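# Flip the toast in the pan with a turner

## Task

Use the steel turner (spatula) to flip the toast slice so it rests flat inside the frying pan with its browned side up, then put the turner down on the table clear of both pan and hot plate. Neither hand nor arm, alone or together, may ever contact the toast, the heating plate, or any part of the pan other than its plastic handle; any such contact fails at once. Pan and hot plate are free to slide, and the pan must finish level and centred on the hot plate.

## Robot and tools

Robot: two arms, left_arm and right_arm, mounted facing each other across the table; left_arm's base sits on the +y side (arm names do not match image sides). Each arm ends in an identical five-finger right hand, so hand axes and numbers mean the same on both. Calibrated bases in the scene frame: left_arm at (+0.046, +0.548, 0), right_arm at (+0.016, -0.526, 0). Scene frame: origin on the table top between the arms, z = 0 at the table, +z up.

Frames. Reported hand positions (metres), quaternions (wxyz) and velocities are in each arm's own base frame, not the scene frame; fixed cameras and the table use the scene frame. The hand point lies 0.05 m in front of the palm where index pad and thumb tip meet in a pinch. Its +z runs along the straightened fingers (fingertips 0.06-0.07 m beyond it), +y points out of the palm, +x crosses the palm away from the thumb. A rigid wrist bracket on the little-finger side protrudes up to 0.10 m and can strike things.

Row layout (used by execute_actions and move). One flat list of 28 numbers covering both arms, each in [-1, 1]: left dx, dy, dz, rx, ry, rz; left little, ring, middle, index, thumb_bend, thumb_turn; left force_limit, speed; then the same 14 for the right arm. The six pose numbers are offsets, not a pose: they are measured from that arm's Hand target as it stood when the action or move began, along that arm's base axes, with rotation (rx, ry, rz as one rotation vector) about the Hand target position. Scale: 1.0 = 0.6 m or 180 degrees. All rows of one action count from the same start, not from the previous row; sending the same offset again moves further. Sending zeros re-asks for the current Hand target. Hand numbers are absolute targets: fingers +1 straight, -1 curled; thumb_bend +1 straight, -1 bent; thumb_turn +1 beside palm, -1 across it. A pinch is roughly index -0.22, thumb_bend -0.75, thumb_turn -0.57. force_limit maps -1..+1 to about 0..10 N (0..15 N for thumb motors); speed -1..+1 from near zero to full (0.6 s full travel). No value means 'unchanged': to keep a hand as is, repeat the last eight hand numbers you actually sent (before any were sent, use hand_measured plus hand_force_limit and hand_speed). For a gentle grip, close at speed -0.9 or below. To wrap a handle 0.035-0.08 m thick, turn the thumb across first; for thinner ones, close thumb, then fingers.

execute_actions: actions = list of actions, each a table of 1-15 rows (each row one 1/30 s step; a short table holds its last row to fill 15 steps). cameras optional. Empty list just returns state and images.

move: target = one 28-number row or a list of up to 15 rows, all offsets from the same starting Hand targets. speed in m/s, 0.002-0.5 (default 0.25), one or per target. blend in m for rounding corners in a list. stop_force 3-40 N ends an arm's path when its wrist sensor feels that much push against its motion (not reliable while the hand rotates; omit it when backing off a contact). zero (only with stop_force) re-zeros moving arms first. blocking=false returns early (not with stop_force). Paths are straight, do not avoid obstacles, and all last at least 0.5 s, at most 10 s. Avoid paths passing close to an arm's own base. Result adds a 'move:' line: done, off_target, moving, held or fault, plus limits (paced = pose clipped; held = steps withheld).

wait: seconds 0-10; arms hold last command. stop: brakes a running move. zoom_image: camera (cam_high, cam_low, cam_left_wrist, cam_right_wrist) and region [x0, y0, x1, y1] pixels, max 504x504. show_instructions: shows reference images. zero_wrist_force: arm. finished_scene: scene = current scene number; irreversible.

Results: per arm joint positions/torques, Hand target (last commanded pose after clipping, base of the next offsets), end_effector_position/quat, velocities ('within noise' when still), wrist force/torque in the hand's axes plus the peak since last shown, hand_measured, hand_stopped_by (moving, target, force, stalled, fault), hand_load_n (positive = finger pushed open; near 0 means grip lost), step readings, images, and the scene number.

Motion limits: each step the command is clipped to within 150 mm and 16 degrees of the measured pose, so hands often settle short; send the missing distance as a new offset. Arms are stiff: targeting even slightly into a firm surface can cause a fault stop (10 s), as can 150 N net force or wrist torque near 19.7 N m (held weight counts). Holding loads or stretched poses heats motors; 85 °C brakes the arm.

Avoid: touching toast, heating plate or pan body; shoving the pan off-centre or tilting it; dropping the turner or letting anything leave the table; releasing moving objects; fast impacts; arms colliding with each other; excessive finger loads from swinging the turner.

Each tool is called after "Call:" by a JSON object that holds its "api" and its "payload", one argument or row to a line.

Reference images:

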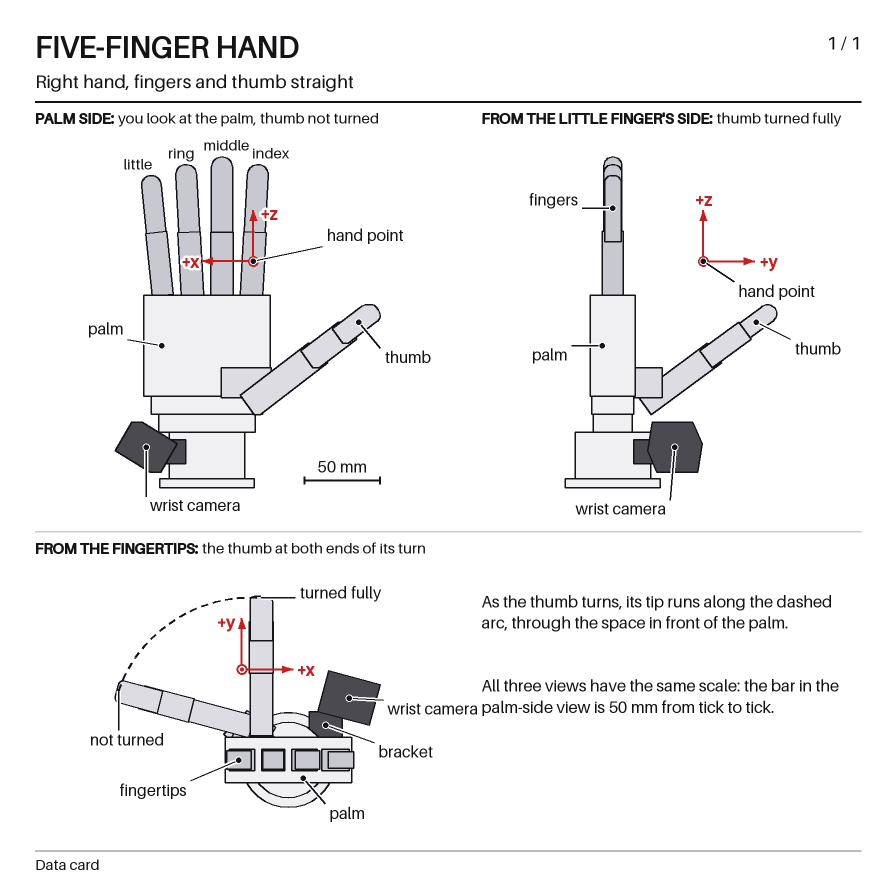

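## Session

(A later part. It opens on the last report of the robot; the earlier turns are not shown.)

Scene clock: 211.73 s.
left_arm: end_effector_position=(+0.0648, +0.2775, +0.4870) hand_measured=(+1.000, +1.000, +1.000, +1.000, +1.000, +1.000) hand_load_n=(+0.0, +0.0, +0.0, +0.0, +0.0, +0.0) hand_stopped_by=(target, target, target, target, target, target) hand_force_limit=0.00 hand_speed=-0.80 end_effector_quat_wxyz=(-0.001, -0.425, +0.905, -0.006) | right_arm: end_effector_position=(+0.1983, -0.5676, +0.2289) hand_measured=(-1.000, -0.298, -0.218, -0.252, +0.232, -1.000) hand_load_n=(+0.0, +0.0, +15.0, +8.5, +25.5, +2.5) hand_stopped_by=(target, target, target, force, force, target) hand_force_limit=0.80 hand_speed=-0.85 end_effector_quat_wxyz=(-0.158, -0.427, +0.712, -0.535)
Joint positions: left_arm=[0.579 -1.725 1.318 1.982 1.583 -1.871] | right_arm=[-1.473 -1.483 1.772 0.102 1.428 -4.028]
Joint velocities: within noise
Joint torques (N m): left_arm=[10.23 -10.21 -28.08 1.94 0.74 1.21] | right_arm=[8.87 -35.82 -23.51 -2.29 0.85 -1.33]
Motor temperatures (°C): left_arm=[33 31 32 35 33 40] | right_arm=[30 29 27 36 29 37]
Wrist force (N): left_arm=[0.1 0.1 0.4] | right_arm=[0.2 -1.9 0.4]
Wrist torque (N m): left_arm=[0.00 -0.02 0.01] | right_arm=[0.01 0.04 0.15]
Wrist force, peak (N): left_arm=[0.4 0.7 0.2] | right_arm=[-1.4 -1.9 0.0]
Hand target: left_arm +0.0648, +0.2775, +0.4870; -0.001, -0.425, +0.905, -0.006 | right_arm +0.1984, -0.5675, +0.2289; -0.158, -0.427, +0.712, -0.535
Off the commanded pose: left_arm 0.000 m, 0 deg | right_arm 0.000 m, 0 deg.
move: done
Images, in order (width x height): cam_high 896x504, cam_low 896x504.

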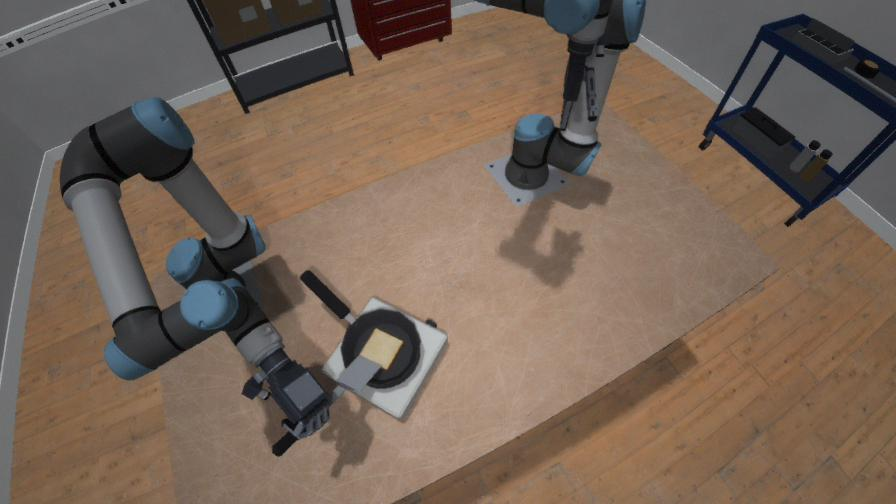

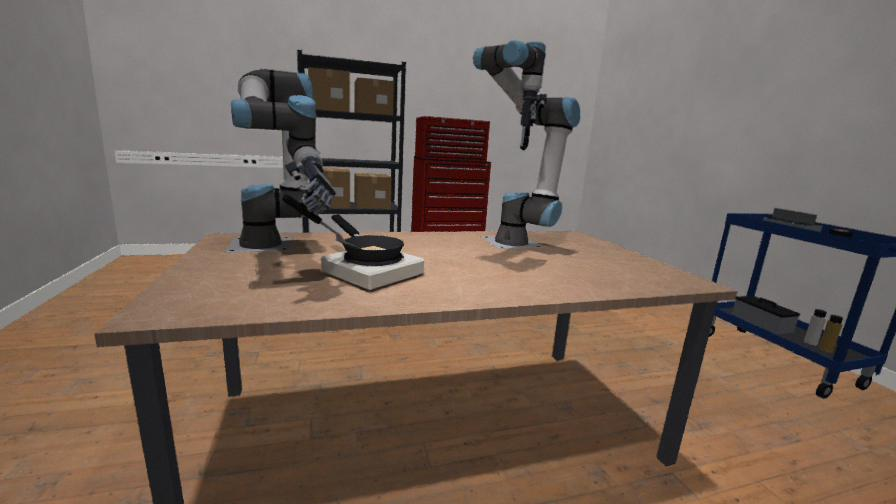

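Call:
{"api": "move", "payload": {
  "target": [
    [0,0,0,0,0,0,1,1,1,1,1,1,0,-0.8,0.015,0.013,0.05,-0.0266,0.0321,0,-1,-0.298,-0.221,-0.252,-0.37,-1,0.8,-0.85],
    [0,0,0,0,0,0,1,1,1,1,1,1,0,-0.8,0.0434,0.0367,0.075,-0.0532,0.0641,0,-1,-0.298,-0.221,-0.252,-0.37,-1,0.8,-0.85]
  ],
  "speed": 0.05,
  "cameras": ["cam_low","cam_high"]
}}

Call:
{"api": "zoom_image", "payload": {
  "camera": "cam_low",
  "region": [310, 170, 430, 290]
}}

Call:
{"api": "zoom_image", "payload": {
  "camera": "cam_high",
  "region": [340, 300, 430, 400]
}}

Scene clock: 217.20 s.
left_arm: end_effector_position=(+0.0648, +0.2775, +0.4870) hand_measured=(+1.000, +1.000, +1.000, +1.000, +1.000, +1.000) hand_load_n=(+0.0, +0.0, +0.0, +0.0, +0.0, +0.0) hand_stopped_by=(target, target, target, target, target, target) hand_force_limit=0.00 hand_speed=-0.80 end_effector_quat_wxyz=(-0.001, -0.425, +0.905, -0.006) | right_arm: end_effector_position=(+0.2245, -0.5455, +0.2740) hand_measured=(-1.000, -0.298, -0.218, -0.252, +0.232, -1.000) hand_load_n=(-0.5, -3.0, +13.5, +8.0, +26.5, +1.5) hand_stopped_by=(target, target, target, force, force, target) hand_force_limit=0.80 hand_speed=-0.85 end_effector_quat_wxyz=(-0.264, -0.464, +0.645, -0.547)
Joint positions: left_arm=[0.579 -1.725 1.318 1.982 1.583 -1.871] | right_arm=[-1.308 -1.55 1.802 0.014 1.657 -4.191]
Joint velocities: within noise
Joint torques (N m): left_arm=[9.78 -11.25 -27.18 1.94 0.92 1.08] | right_arm=[-8.82 -22.52 -33.4 1.01 -1.02 1.46]
Motor temperatures (°C): left_arm=[33 31 32 35 33 40] | right_arm=[30 29 27 36 29 37]
Wrist force (N): left_arm=[0.3 0.1 0.3] | right_arm=[-0.9 -0.2 0.4]
Wrist torque (N m): left_arm=[0.00 -0.06 0.02] | right_arm=[0.11 0.10 -0.20]
Wrist force, peak (N): left_arm=[0.4 0.5 0.2] | right_arm=[0.6 -1.9 0.5]
Hand target: left_arm +0.0648, +0.2775, +0.4870; -0.001, -0.425, +0.905, -0.006 | right_arm +0.2245, -0.5455, +0.2739; -0.264, -0.463, +0.645, -0.547
Off the commanded pose: left_arm 0.000 m, 0 deg | right_arm 0.000 m, 0 deg.
move: done
Images, in order (width x height): cam_high 896x504, cam_low 896x504.

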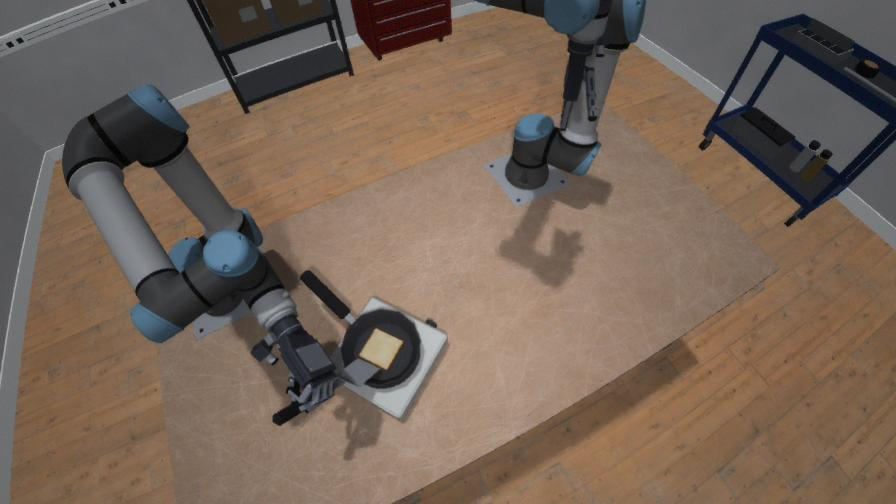

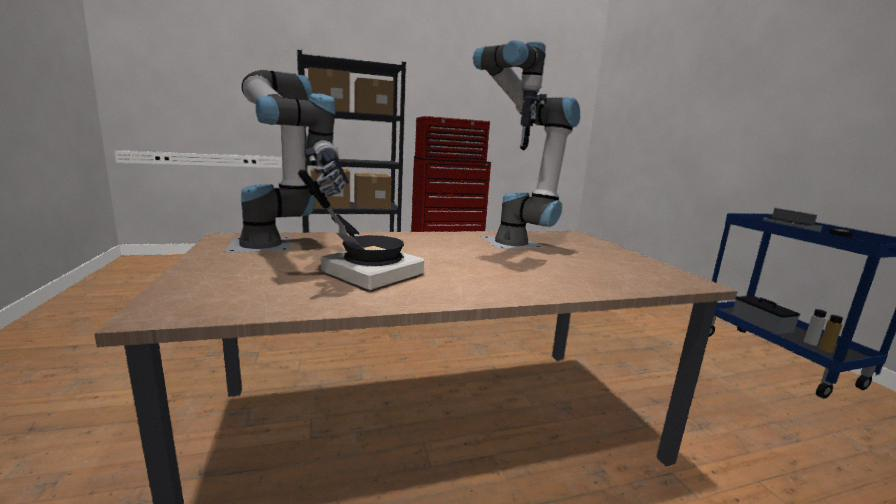

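Scaled by 4.200 from the camera's 896x504 image, which has a finer 1280x720 frame.

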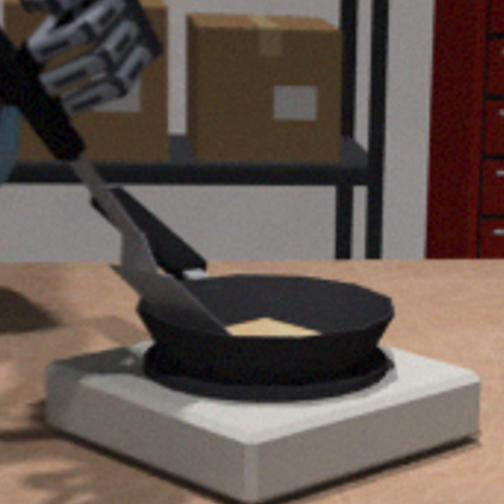

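Scaled by 5.040 from the camera's 896x504 image, which has a finer 1280x720 frame.

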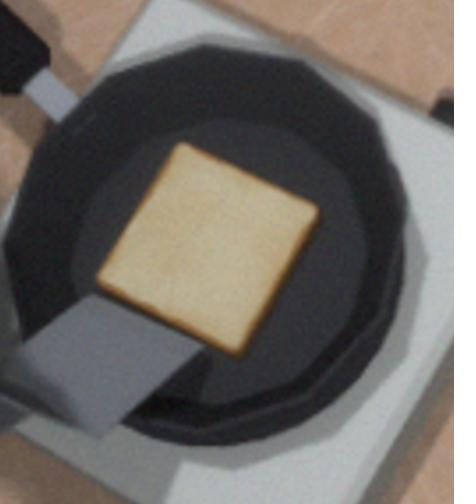

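Call:
{"api": "move", "payload": {
  "target": [0,0,0,0,0,0,1,1,1,1,1,1,0,-0.8,-0.0033,-0.0185,0,0,0,0,-1,-0.298,-0.221,-0.252,-0.37,-1,0.8,-0.85],
  "speed": 0.03,
  "cameras": []
}}

Call:
{"api": "move", "payload": {
  "target": [0,0,0,0,0,0,1,1,1,1,1,1,0,-0.8,0,0,-0.035,0,0,0,-1,-0.298,-0.221,-0.252,-0.37,-1,0.8,-0.85],
  "speed": 0.006,
  "stop_force": 3,
  "cameras": ["cam_low","cam_high"]
}}

Call:
{"api": "zoom_image", "payload": {
  "camera": "cam_low",
  "region": [310, 170, 430, 290]
}}

Call:
{"api": "zoom_image", "payload": {
  "camera": "cam_high",
  "region": [340, 300, 430, 400]
}}

Scene clock: 223.00 s.
left_arm: end_effector_position=(+0.0648, +0.2775, +0.4870) hand_measured=(+1.000, +1.000, +1.000, +1.000, +1.000, +1.000) hand_load_n=(+0.0, +0.0, +0.0, +0.0, -0.5, +0.0) hand_stopped_by=(target, target, target, target, target, target) hand_force_limit=0.00 hand_speed=-0.80 end_effector_quat_wxyz=(-0.001, -0.425, +0.905, -0.006) | right_arm: end_effector_position=(+0.2225, -0.5568, +0.2740) hand_measured=(-1.000, -0.298, -0.218, -0.252, +0.232, -1.000) hand_load_n=(+0.0, -2.5, +14.0, +8.0, +26.0, +2.0) hand_stopped_by=(target, target, target, force, force, target) hand_force_limit=0.80 hand_speed=-0.85 end_effector_quat_wxyz=(-0.264, -0.463, +0.645, -0.547)
Joint positions: left_arm=[0.579 -1.725 1.318 1.982 1.583 -1.871] | right_arm=[-1.321 -1.53 1.781 0.014 1.645 -4.194]
Joint velocities: within noise
Joint torques (N m): left_arm=[9.37 -11.14 -27.45 1.82 0.67 1.39] | right_arm=[4.79 -33.22 -20.98 0.98 0.74 -1.24]
Motor temperatures (°C): left_arm=[33 31 32 35 33 40] | right_arm=[30 29 27 36 29 37]
Wrist force (N): left_arm=[0.3 0.2 0.0] | right_arm=[-0.9 0.0 0.4]
Wrist torque (N m): left_arm=[0.03 -0.05 0.03] | right_arm=[0.15 0.11 -0.20]
Wrist force, peak (N): left_arm=[0.3 0.6 0.3] | right_arm=[-1.3 -0.1 0.1]
Hand target: left_arm +0.0648, +0.2775, +0.4870; -0.001, -0.425, +0.905, -0.006 | right_arm +0.2225, -0.5566, +0.2739; -0.264, -0.463, +0.645, -0.547
Off the commanded pose: left_arm 0.000 m, 0 deg | right_arm 0.000 m, 0 deg.
move: done
No camera images: "cameras" was empty.

Scene clock: 227.13 s.
left_arm: end_effector_position=(+0.0648, +0.2775, +0.4870) hand_measured=(+1.000, +1.000, +1.000, +1.000, +1.000, +1.000) hand_load_n=(-0.5, +0.0, +0.0, +0.0, +0.0, +0.0) hand_stopped_by=(target, target, target, target, target, target) hand_force_limit=0.00 hand_speed=-0.80 end_effector_quat_wxyz=(-0.001, -0.425, +0.905, -0.006) | right_arm: end_effector_position=(+0.2225, -0.5566, +0.2529) hand_measured=(-1.000, -0.298, -0.218, -0.252, +0.232, -1.000) hand_load_n=(+0.0, +0.0, +17.0, +5.5, +24.5, +2.0) hand_stopped_by=(target, target, target, force, force, target) hand_force_limit=0.80 hand_speed=-0.85 end_effector_quat_wxyz=(-0.264, -0.464, +0.645, -0.547)
Joint positions: left_arm=[0.579 -1.725 1.318 1.982 1.583 -1.871] | right_arm=[-1.321 -1.516 1.822 -0.041 1.645 -4.194]
Joint velocities: within noise
Joint torques (N m): left_arm=[9.35 -11.29 -26.66 1.89 0.8 0.95] | right_arm=[7.29 -30.06 -33.78 1.17 0.9 1.03]
Motor temperatures (°C): left_arm=[33 31 32 35 33 40] | right_arm=[30 29 27 36 29 37]
Wrist force (N): left_arm=[0.2 -0.3 0.0] | right_arm=[0.1 -1.8 0.0]
Wrist torque (N m): left_arm=[-0.05 -0.03 0.00] | right_arm=[0.01 0.01 0.05]
Wrist force, peak (N): left_arm=[0.1 0.7 0.1] | right_arm=[0.5 -2.1 -0.1]
Hand target: left_arm +0.0648, +0.2775, +0.4870; -0.001, -0.425, +0.905, -0.006 | right_arm +0.2225, -0.5566, +0.2529; -0.264, -0.463, +0.645, -0.547
Off the commanded pose: left_arm 0.000 m, 0 deg | right_arm 0.000 m, 0 deg.
move: done
Images, in order (width x height): cam_high 896x504, cam_low 896x504.

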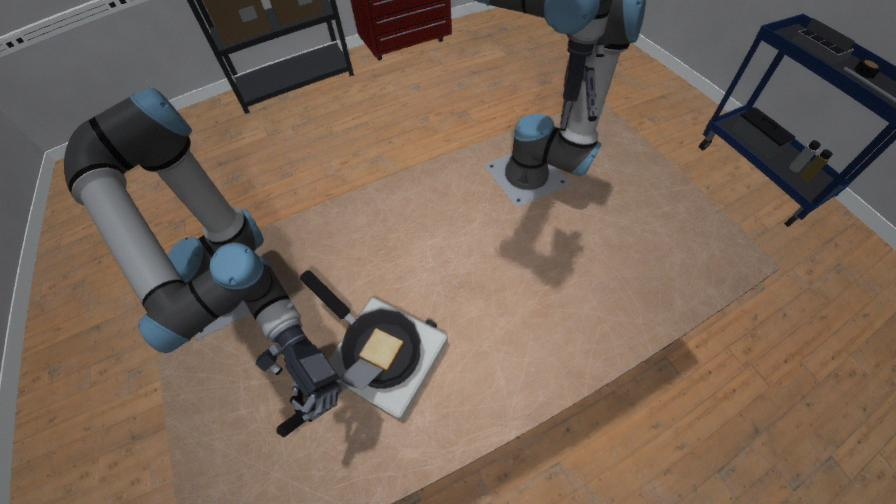

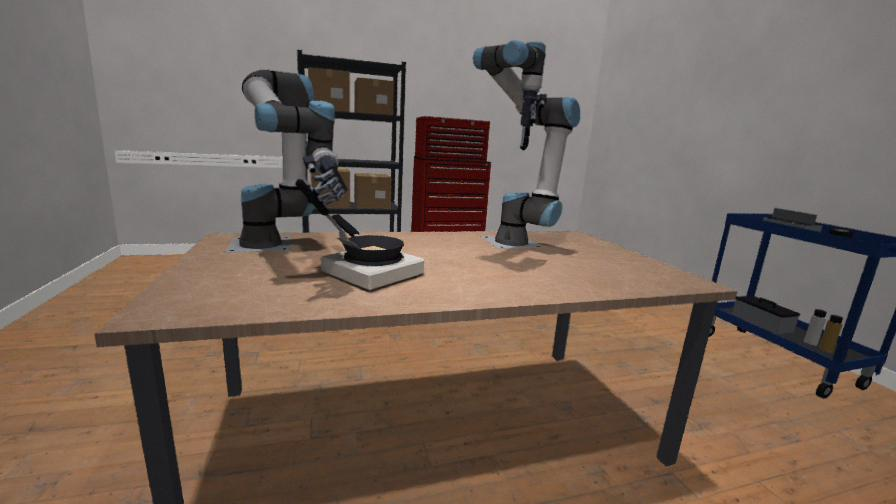

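Scaled by 4.200 from the camera's 896x504 image, which has a finer 1280x720 frame.

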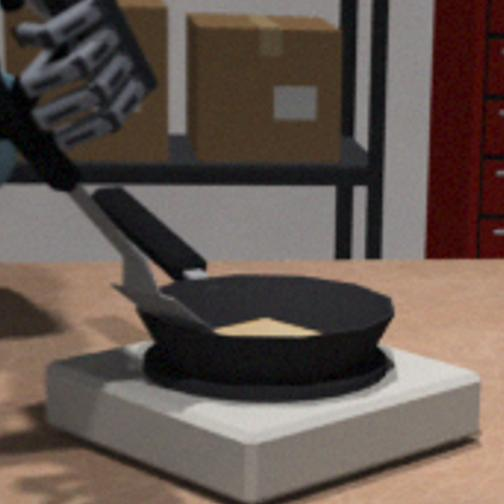

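Scaled by 5.040 from the camera's 896x504 image, which has a finer 1280x720 frame.

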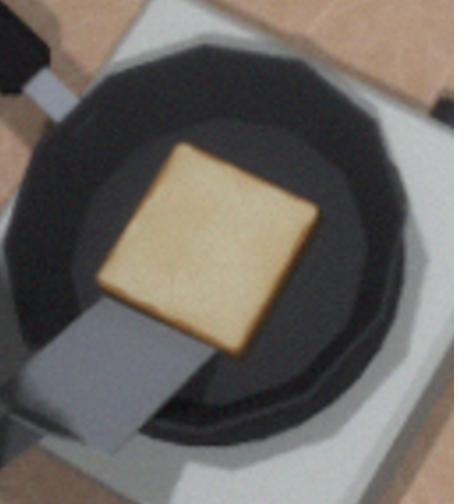

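Call:
{"api": "execute_actions", "payload": {
  "actions": [
    [[0,0,0,0,0,0,1,1,1,1,1,1,0,-0.8,0,0,0,0,0,0,-1,-0.5,-0.221,-0.6,-0.37,-1,0.6,-0.85]],
    [[0,0,0,0,0,0,1,1,1,1,1,1,0,-0.8,0,0,0,0,0,0,-1,-0.5,-0.221,-0.6,-0.37,-1,0.6,-0.85]]
  ],
  "cameras": ["cam_left_wrist","cam_high"]
}}

Call:
{"api": "zoom_image", "payload": {
  "camera": "cam_left_wrist",
  "region": [400, 0, 800, 400]
}}

Scene clock: 230.20 s.
left_arm: end_effector_position=(+0.0648, +0.2775, +0.4870) hand_measured=(+1.000, +1.000, +1.000, +1.000, +1.000, +1.000) hand_load_n=(+0.0, +0.0, +0.0, +0.0, +0.0, +0.0) hand_stopped_by=(target, target, target, target, target, target) hand_force_limit=0.00 hand_speed=-0.80 end_effector_quat_wxyz=(-0.001, -0.425, +0.905, -0.006) | right_arm: end_effector_position=(+0.2225, -0.5566, +0.2529) hand_measured=(-1.000, -0.500, -0.218, -0.258, +0.232, -1.000) hand_load_n=(+0.0, +0.0, +14.5, +8.0, +26.0, +2.5) hand_stopped_by=(target, target, target, force, force, target) hand_force_limit=0.60 hand_speed=-0.85 end_effector_quat_wxyz=(-0.264, -0.463, +0.645, -0.547)
Joint positions: left_arm=[0.579 -1.725 1.318 1.982 1.583 -1.871] | right_arm=[-1.321 -1.516 1.822 -0.04 1.645 -4.194]
Joint velocities: within noise
Joint torques (N m): left_arm=[10.65 -10.38 -26.86 1.91 0.89 1.11] | right_arm=[4.97 -31.87 -33.57 0.33 0.53 0.62]
Motor temperatures (°C): left_arm=[33 30 32 35 33 40] | right_arm=[30 29 27 36 29 37]
Wrist force (N): left_arm=[0.1 0.2 0.2] | right_arm=[-0.6 -1.7 0.1]
Wrist torque (N m): left_arm=[0.02 -0.01 0.00] | right_arm=[0.03 0.06 0.07]
Wrist force, peak (N): left_arm=[0.2 0.6 -0.1] | right_arm=[-0.5 -2.0 0.0]
Hand target: left_arm +0.0648, +0.2775, +0.4870; -0.001, -0.425, +0.905, -0.006 | right_arm +0.2225, -0.5566, +0.2529; -0.264, -0.463, +0.645, -0.547
Off the commanded pose: left_arm 0.000 m, 0 deg | right_arm 0.000 m, 0 deg.
Step readings (end_effector_position of left_arm | right_arm):
0: (+0.0648, +0.2775, +0.4870) | (+0.2225, -0.5566, +0.2529)
1: (+0.0648, +0.2775, +0.4870) | (+0.2225, -0.5566, +0.2529)
2: (+0.0648, +0.2775, +0.4870) | (+0.2225, -0.5566, +0.2529)
4: (+0.0648, +0.2775, +0.4870) | (+0.2225, -0.5566, +0.2529)
8: (+0.0648, +0.2775, +0.4870) | (+0.2225, -0.5566, +0.2529)
15: (+0.0648, +0.2775, +0.4870) | (+0.2225, -0.5566, +0.2529)
16: (+0.0648, +0.2775, +0.4870) | (+0.2225, -0.5566, +0.2529)
17: (+0.0648, +0.2775, +0.4870) | (+0.2225, -0.5566, +0.2529)
19: (+0.0648, +0.2775, +0.4870) | (+0.2225, -0.5566, +0.2529)
23: (+0.0648, +0.2775, +0.4870) | (+0.2225, -0.5566, +0.2529)
30: (+0.0648, +0.2775, +0.4870) | (+0.2225, -0.5566, +0.2529)
camera_calibration:
cam_left_wrist: T_world_to_cam=[[-0.900448, 0.4349, 0.00742889, -0.0637639], [0.372035, 0.761215, 0.53117, -0.498592], [0.225351, 0.481055, -0.847233, 0.376106], [0, 0, 0, 1]] pos_world=[0.0433219, 0.226339, 0.58396]
Images, in order (width x height): cam_high 896x504, cam_left_wrist 896x504.

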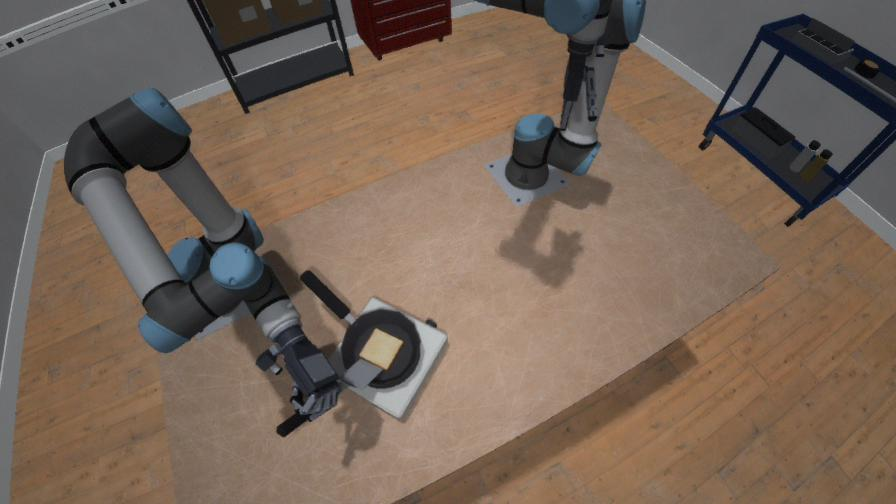

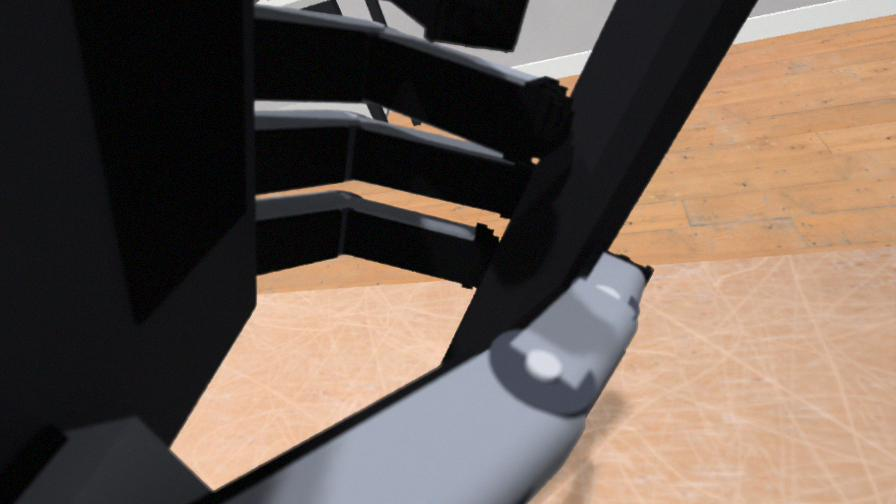

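Scaled by 1.260 from the camera's 896x504 image, which has a finer 1280x720 frame.

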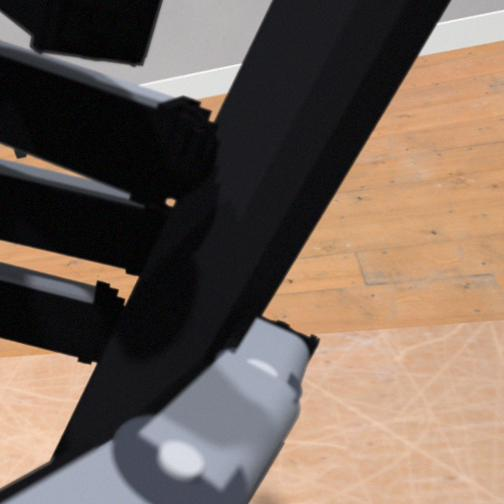

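Call:
{"api": "move", "payload": {
  "target": [
    [0,0,0,0,0,0,1,1,1,1,1,1,0,-0.8,-0.0193,-0.0173,-0.0257,0.018,-0.0264,0,-1,-0.5,-0.221,-0.6,-0.37,-1,0.6,-0.85],
    [0,0,0,0,0,0,1,1,1,1,1,1,0,-0.8,-0.0335,-0.0308,-0.0517,0.0359,-0.0528,0,-1,-0.5,-0.221,-0.6,-0.37,-1,0.6,-0.85]
  ],
  "speed": 0.04,
  "cameras": ["cam_low","cam_high"]
}}

Call:
{"api": "zoom_image", "payload": {
  "camera": "cam_low",
  "region": [310, 170, 430, 290]
}}

Call:
{"api": "zoom_image", "payload": {
  "camera": "cam_high",
  "region": [340, 300, 430, 400]
}}

Scene clock: 236.63 s.
left_arm: end_effector_position=(+0.0648, +0.2775, +0.4870) hand_measured=(+1.000, +1.000, +1.000, +1.000, +1.000, +1.000) hand_load_n=(+0.0, +0.0, +0.0, +0.0, +0.0, +0.0) hand_stopped_by=(target, target, target, target, target, target) hand_force_limit=0.00 hand_speed=-0.80 end_effector_quat_wxyz=(-0.001, -0.425, +0.905, -0.006) | right_arm: end_effector_position=(+0.2023, -0.5751, +0.2218) hand_measured=(-1.000, -0.500, -0.218, -0.258, +0.232, -1.000) hand_load_n=(+0.0, +0.0, +17.5, +6.0, +26.5, +0.5) hand_stopped_by=(target, target, target, force, force, target) hand_force_limit=0.60 hand_speed=-0.85 end_effector_quat_wxyz=(-0.183, -0.431, +0.695, -0.546) end_effector_velocity=(+0.000, +0.000, +0.001) end_effector_angular_velocity=(-0.002, +0.006, -0.001)
Joint positions: left_arm=[0.579 -1.725 1.318 1.982 1.583 -1.871] | right_arm=[-1.447 -1.472 1.802 0.015 1.469 -4.056]
Joint velocities: left_arm=[within noise] | right_arm=[0.003 -0.001 0.001 0 0.006 -0.005]
Joint torques (N m): left_arm=[10.44 -12.62 -26.18 1.98 0.8 0.98] | right_arm=[7.5 -34.32 -29.2 -0.83 0.85 -1.36]
Motor temperatures (°C): left_arm=[33 30 32 35 33 40] | right_arm=[30 29 27 36 29 37]
Wrist force (N): left_arm=[0.0 0.3 0.0] | right_arm=[1.0 -1.5 -0.1]
Wrist torque (N m): left_arm=[0.04 0.00 0.01] | right_arm=[0.06 -0.09 0.15]
Wrist force, peak (N): left_arm=[0.4 0.7 0.1] | right_arm=[0.3 -2.4 0.1]
Hand target: left_arm +0.0648, +0.2775, +0.4870; -0.001, -0.425, +0.905, -0.006 | right_arm +0.2024, -0.5751, +0.2219; -0.183, -0.431, +0.695, -0.546
Off the commanded pose: left_arm 0.000 m, 0 deg | right_arm 0.000 m, 0 deg.
move: done
Images, in order (width x height): cam_high 896x504, cam_low 896x504.

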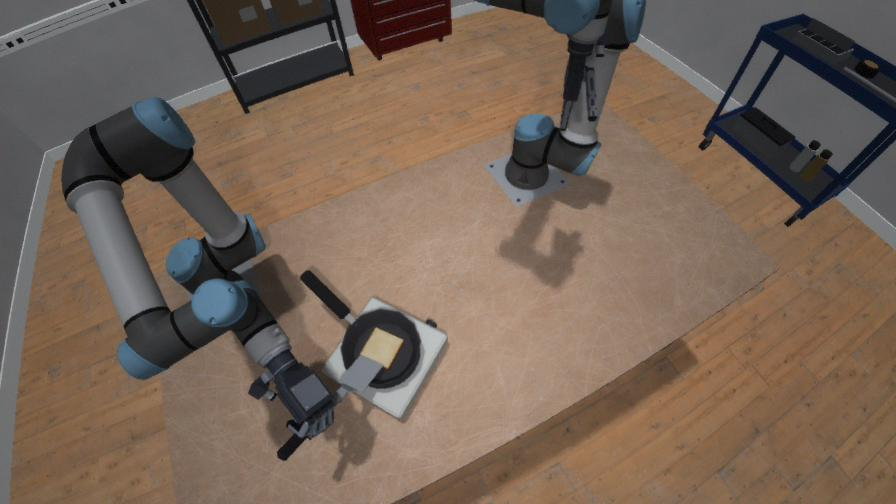

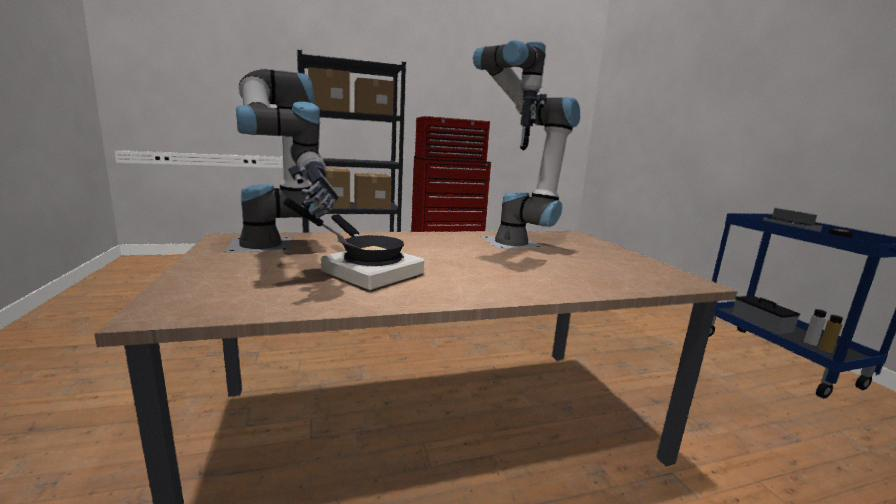

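Scaled by 4.200 from the camera's 896x504 image, which has a finer 1280x720 frame.

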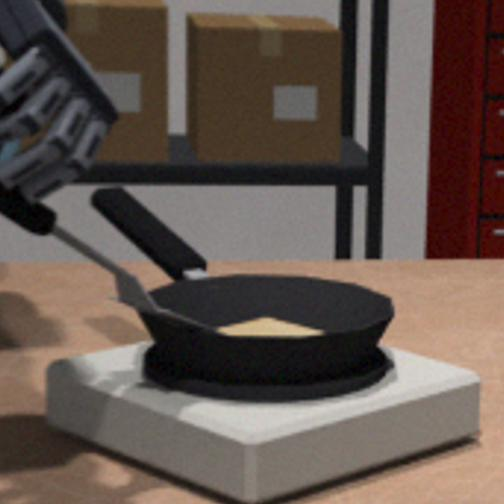

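Scaled by 5.040 from the camera's 896x504 image, which has a finer 1280x720 frame.

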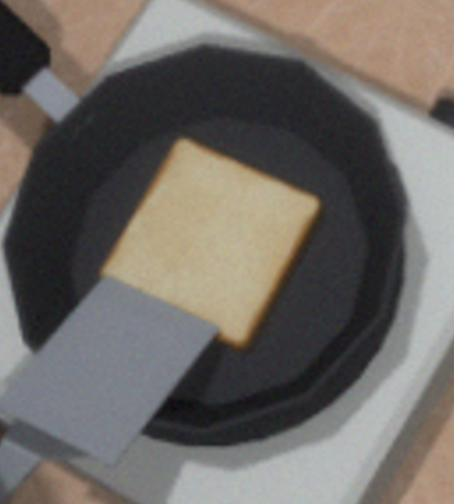

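Call:
{"api": "move", "payload": {
  "target": [0,0,0,0,0,0,1,1,1,1,1,1,0,-0.8,0.0165,0.0112,-0.002,0,0,0,-1,-0.5,-0.221,-0.6,-0.37,-1,0.6,-0.85],
  "speed": 0.03,
  "cameras": ["cam_low","cam_high"]
}}

Call:
{"api": "zoom_image", "payload": {
  "camera": "cam_low",
  "region": [310, 170, 430, 290]
}}

Call:
{"api": "zoom_image", "payload": {
  "camera": "cam_high",
  "region": [340, 300, 430, 400]
}}

Scene clock: 239.03 s.
left_arm: end_effector_position=(+0.0648, +0.2775, +0.4870) hand_measured=(+1.000, +1.000, +1.000, +1.000, +1.000, +1.000) hand_load_n=(+0.0, +0.0, +0.0, +0.0, +0.0, +0.0) hand_stopped_by=(target, target, target, target, target, target) hand_force_limit=0.00 hand_speed=-0.80 end_effector_quat_wxyz=(-0.001, -0.425, +0.905, -0.006) | right_arm: end_effector_position=(+0.2124, -0.5683, +0.2207) hand_measured=(-1.000, -0.500, -0.218, -0.258, +0.232, -1.000) hand_load_n=(+0.0, +0.0, +16.0, +5.5, +27.0, +1.0) hand_stopped_by=(target, target, target, force, force, target) hand_force_limit=0.60 hand_speed=-0.85 end_effector_quat_wxyz=(-0.183, -0.431, +0.695, -0.546)
Joint positions: left_arm=[0.579 -1.725 1.318 1.982 1.583 -1.871] | right_arm=[-1.419 -1.475 1.809 0.01 1.496 -4.047]
Joint velocities: within noise
Joint torques (N m): left_arm=[8.62 -11.22 -25.01 1.83 0.94 1.04] | right_arm=[-8.56 -32.26 -27.7 -2.32 -1.01 -0.12]
Motor temperatures (°C): left_arm=[33 30 32 35 33 40] | right_arm=[30 29 27 36 29 37]
Wrist force (N): left_arm=[0.1 0.1 -0.1] | right_arm=[0.4 -0.6 0.0]
Wrist torque (N m): left_arm=[0.03 -0.01 0.01] | right_arm=[0.12 -0.05 0.02]
Wrist force, peak (N): left_arm=[0.6 0.2 0.3] | right_arm=[0.9 -1.9 -0.1]
Hand target: left_arm +0.0648, +0.2775, +0.4870; -0.001, -0.425, +0.905, -0.006 | right_arm +0.2123, -0.5684, +0.2207; -0.183, -0.431, +0.695, -0.546
Off the commanded pose: left_arm 0.000 m, 0 deg | right_arm 0.000 m, 0 deg.
move: done
Images, in order (width x height): cam_high 896x504, cam_low 896x504.

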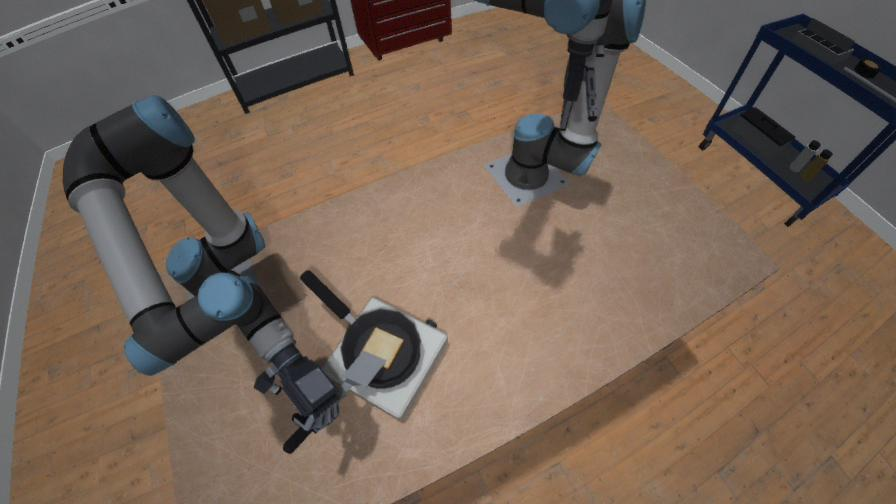

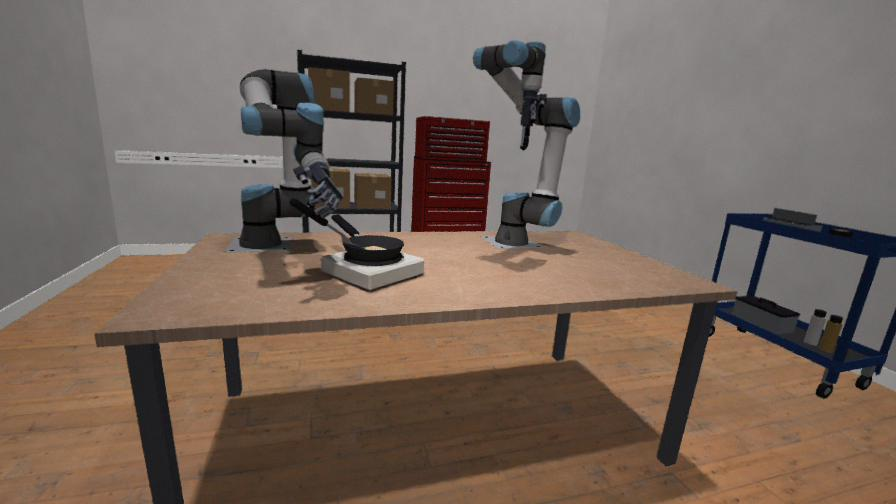

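Scaled by 4.200 from the camera's 896x504 image, which has a finer 1280x720 frame.

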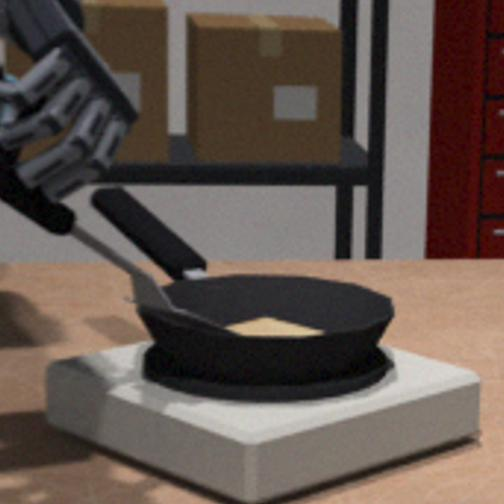

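Scaled by 5.040 from the camera's 896x504 image, which has a finer 1280x720 frame.

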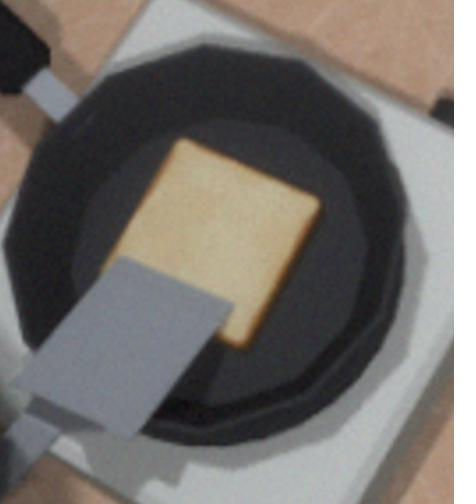

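Call:
{"api": "move", "payload": {
  "target": [
    [0,0,0,0,0,0,1,1,1,1,1,1,0,-0.8,-0.027,-0.0195,0.0667,0,0,0,-1,-0.5,-0.221,-0.6,-0.37,-1,0.6,-0.85],
    [0,0,0,0,0,0,1,1,1,1,1,1,0,-0.8,0.0838,0.0458,0.1488,-0.0908,0.1264,0,-1,-0.5,-0.221,-0.6,-0.37,-1,0.6,-0.85]
  ],
  "speed": 0.08,
  "cameras": ["cam_low","cam_high"]
}}

Call:
{"api": "zoom_image", "payload": {
  "camera": "cam_low",
  "region": [310, 170, 430, 290]
}}

Call:
{"api": "zoom_image", "payload": {
  "camera": "cam_high",
  "region": [330, 300, 430, 400]
}}

Scene clock: 248.80 s.
left_arm: end_effector_position=(+0.0648, +0.2775, +0.4870) hand_measured=(+1.000, +1.000, +1.000, +1.000, +1.000, +1.000) hand_load_n=(+0.0, +0.0, +0.0, +0.0, +0.0, +0.0) hand_stopped_by=(target, target, target, target, target, target) hand_force_limit=0.00 hand_speed=-0.80 end_effector_quat_wxyz=(-0.001, -0.425, +0.905, -0.006) | right_arm: end_effector_position=(+0.2626, -0.5409, +0.3099) hand_measured=(-1.000, -0.500, -0.218, -0.258, +0.232, -1.000) hand_load_n=(+0.0, +0.0, +12.0, +9.0, +27.5, +2.0) hand_stopped_by=(target, target, target, force, force, target) hand_force_limit=0.60 hand_speed=-0.85 end_effector_quat_wxyz=(-0.375, -0.499, +0.561, -0.544)
Joint positions: left_arm=[0.579 -1.725 1.318 1.982 1.583 -1.871] | right_arm=[-1.136 -1.522 1.786 -0.13 1.879 -4.432]
Joint velocities: within noise
Joint torques (N m): left_arm=[9.41 -11.86 -24.56 2.16 0.82 0.91] | right_arm=[-7.97 -27.69 -30.77 0.72 -1.09 1.42]
Motor temperatures (°C): left_arm=[33 30 32 35 33 40] | right_arm=[30 29 27 36 29 37]
Wrist force (N): left_arm=[0.0 0.1 0.0] | right_arm=[-1.4 -0.3 0.2]
Wrist torque (N m): left_arm=[0.01 0.00 0.00] | right_arm=[0.12 0.14 -0.23]
Wrist force, peak (N): left_arm=[0.6 0.5 0.5] | right_arm=[-1.5 -0.4 0.2]
Hand target: left_arm +0.0648, +0.2775, +0.4870; -0.001, -0.425, +0.905, -0.006 | right_arm +0.2626, -0.5409, +0.3100; -0.375, -0.499, +0.561, -0.544
Off the commanded pose: left_arm 0.000 m, 0 deg | right_arm 0.000 m, 0 deg.
move: done
Images, in order (width x height): cam_high 896x504, cam_low 896x504.

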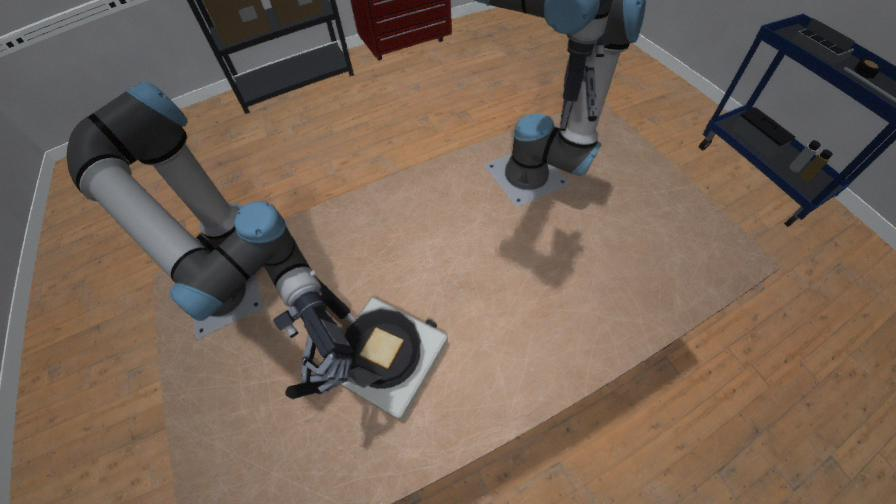

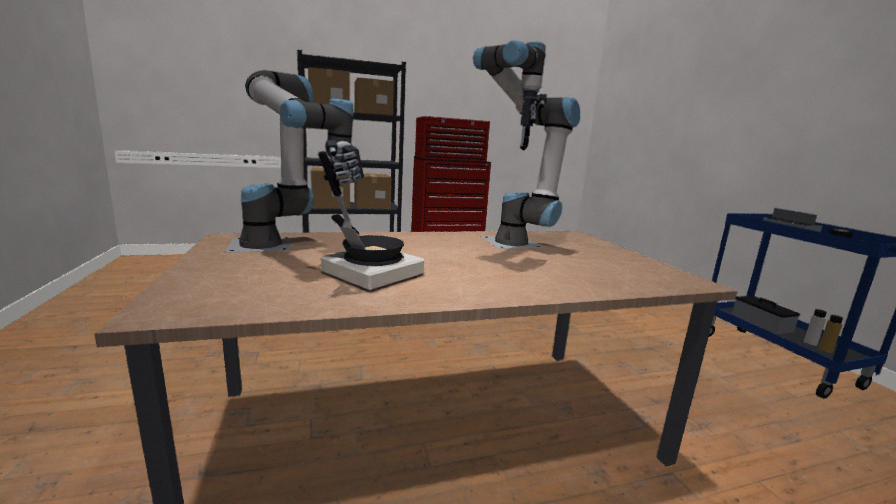

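Scaled by 4.200 from the camera's 896x504 image, which has a finer 1280x720 frame.

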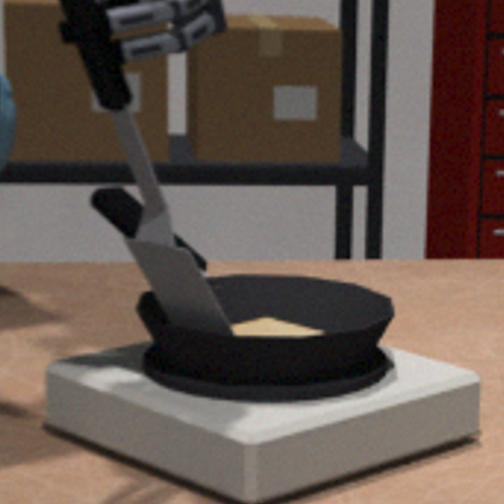

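Scaled by 5.040 from the camera's 896x504 image, which has a finer 1280x720 frame.

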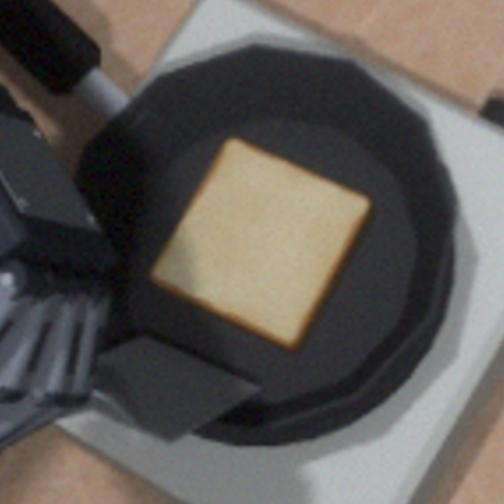

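Call:
{"api": "move", "payload": {
  "target": [0,0,0,0,0,0,1,1,1,1,1,1,0,-0.8,0.01,0.027,0,0,0,-0.0167,-1,-0.5,-0.221,-0.6,-0.37,-1,0.6,-0.85],
  "speed": 0.04,
  "cameras": []
}}

Call:
{"api": "move", "payload": {
  "target": [0,0,0,0,0,0,1,1,1,1,1,1,0,-0.8,0,0,-0.022,0,0,0,-1,-0.5,-0.221,-0.6,-0.37,-1,0.6,-0.85],
  "speed": 0.01,
  "stop_force": 3,
  "cameras": ["cam_low","cam_high"]
}}

Call:
{"api": "zoom_image", "payload": {
  "camera": "cam_low",
  "region": [310, 170, 430, 290]
}}

Call:
{"api": "zoom_image", "payload": {
  "camera": "cam_high",
  "region": [330, 300, 430, 400]
}}

Scene clock: 253.47 s.
left_arm: end_effector_position=(+0.0648, +0.2775, +0.4870) hand_measured=(+1.000, +1.000, +1.000, +1.000, +1.000, +1.000) hand_load_n=(+0.0, +0.0, +0.0, +0.0, +0.0, +0.0) hand_stopped_by=(target, target, target, target, target, target) hand_force_limit=0.00 hand_speed=-0.80 end_effector_quat_wxyz=(-0.001, -0.425, +0.905, -0.006) | right_arm: end_effector_position=(+0.2687, -0.5247, +0.3100) hand_measured=(-1.000, -0.500, -0.218, -0.258, +0.232, -1.000) hand_load_n=(+0.0, +0.0, +12.0, +9.0, +27.5, +2.0) hand_stopped_by=(target, target, target, force, force, target) hand_force_limit=0.60 hand_speed=-0.85 end_effector_quat_wxyz=(-0.389, -0.485, +0.574, -0.534)
Joint positions: left_arm=[0.579 -1.725 1.318 1.982 1.583 -1.871] | right_arm=[-1.075 -1.513 1.776 -0.123 1.991 -4.416]
Joint velocities: within noise
Joint torques (N m): left_arm=[10.48 -12.49 -24.66 1.85 0.72 0.82] | right_arm=[-9.32 -32.36 -26.2 -0.88 -1.16 -0.82]
Motor temperatures (°C): left_arm=[33 30 32 35 33 40] | right_arm=[30 29 27 36 29 37]
Wrist force (N): left_arm=[0.2 0.4 0.2] | right_arm=[-0.8 -0.1 0.4]
Wrist torque (N m): left_arm=[0.03 -0.03 0.02] | right_arm=[0.17 0.06 -0.18]
Wrist force, peak (N): left_arm=[0.4 0.4 0.0] | right_arm=[-1.3 0.3 0.6]
Hand target: left_arm +0.0648, +0.2775, +0.4870; -0.001, -0.425, +0.905, -0.006 | right_arm +0.2686, -0.5247, +0.3100; -0.389, -0.485, +0.574, -0.533
Off the commanded pose: left_arm 0.000 m, 0 deg | right_arm 0.000 m, 0 deg.
move: done
No camera images: "cameras" was empty.

Scene clock: 255.87 s.
left_arm: end_effector_position=(+0.0648, +0.2775, +0.4870) hand_measured=(+1.000, +1.000, +1.000, +1.000, +1.000, +1.000) hand_load_n=(+0.0, +0.0, +0.0, +0.0, -0.5, +0.0) hand_stopped_by=(target, target, target, target, target, target) hand_force_limit=0.00 hand_speed=-0.80 end_effector_quat_wxyz=(-0.001, -0.425, +0.905, -0.006) | right_arm: end_effector_position=(+0.2686, -0.5247, +0.2968) hand_measured=(-1.000, -0.500, -0.218, -0.258, +0.232, -1.000) hand_load_n=(+0.0, +0.0, +12.0, +8.5, +27.5, +2.0) hand_stopped_by=(target, target, target, force, force, target) hand_force_limit=0.60 hand_speed=-0.85 end_effector_quat_wxyz=(-0.389, -0.485, +0.574, -0.533)
Joint positions: left_arm=[0.579 -1.725 1.318 1.982 1.583 -1.871] | right_arm=[-1.075 -1.504 1.802 -0.158 1.991 -4.416]
Joint velocities: within noise
Joint torques (N m): left_arm=[10.1 -13.52 -23.4 1.87 0.86 0.81] | right_arm=[-8.56 -34.17 -35.71 0.58 -0.55 -1.33]
Motor temperatures (°C): left_arm=[33 30 32 35 33 40] | right_arm=[30 29 27 36 29 37]
Wrist force (N): left_arm=[0.3 0.1 0.1] | right_arm=[-1.2 0.0 0.2]
Wrist torque (N m): left_arm=[0.01 -0.05 0.02] | right_arm=[0.20 0.13 -0.21]
Wrist force, peak (N): left_arm=[0.6 0.3 0.4] | right_arm=[-1.4 -0.2 0.5]
Hand target: left_arm +0.0648, +0.2775, +0.4870; -0.001, -0.425, +0.905, -0.006 | right_arm +0.2686, -0.5247, +0.2968; -0.389, -0.485, +0.574, -0.533
Off the commanded pose: left_arm 0.000 m, 0 deg | right_arm 0.000 m, 0 deg.
move: done
Images, in order (width x height): cam_high 896x504, cam_low 896x504.

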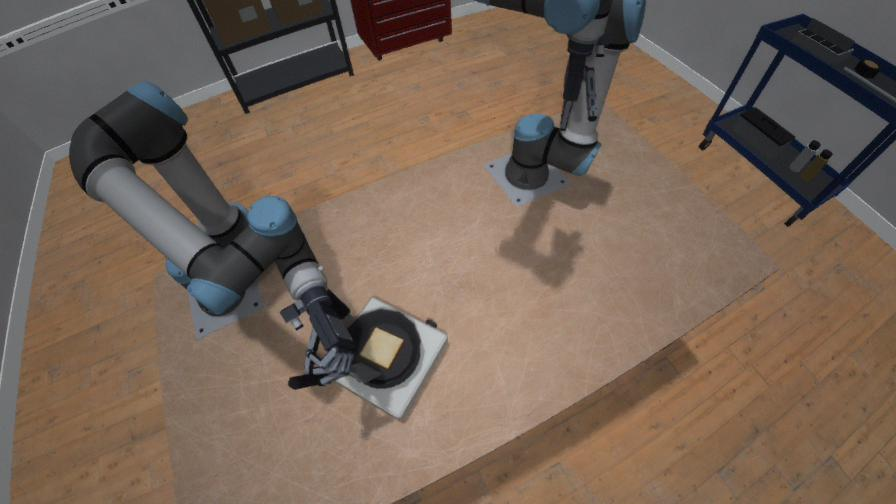

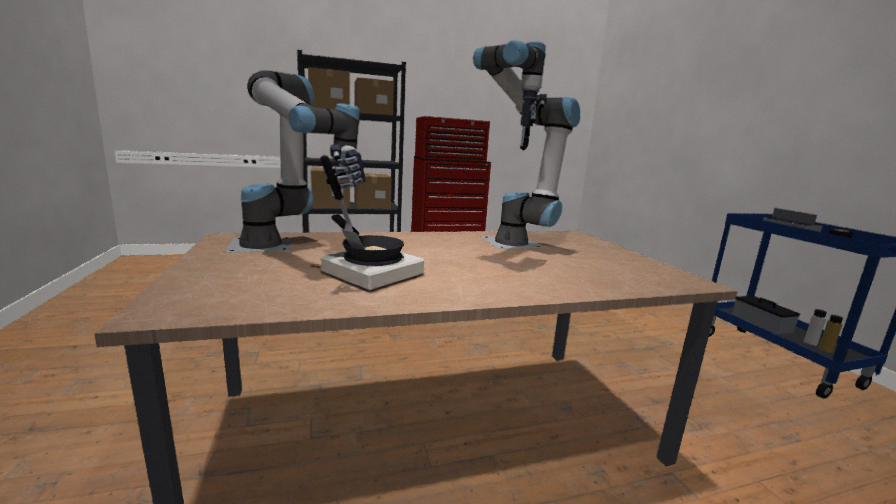

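Scaled by 4.200 from the camera's 896x504 image, which has a finer 1280x720 frame.

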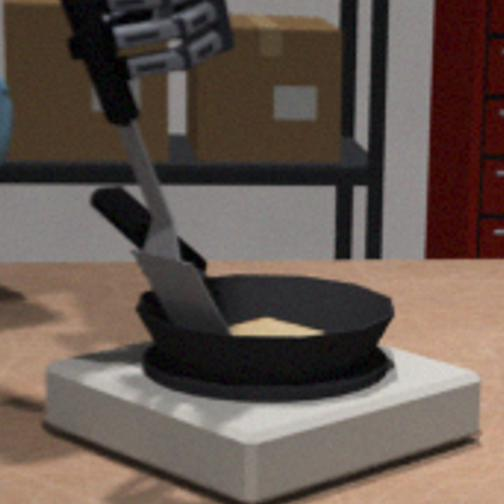

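Scaled by 5.040 from the camera's 896x504 image, which has a finer 1280x720 frame.

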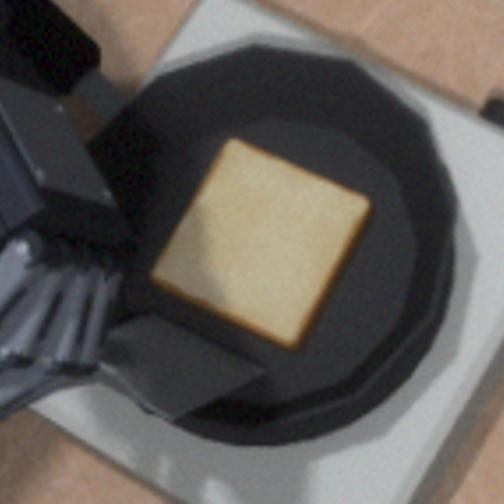

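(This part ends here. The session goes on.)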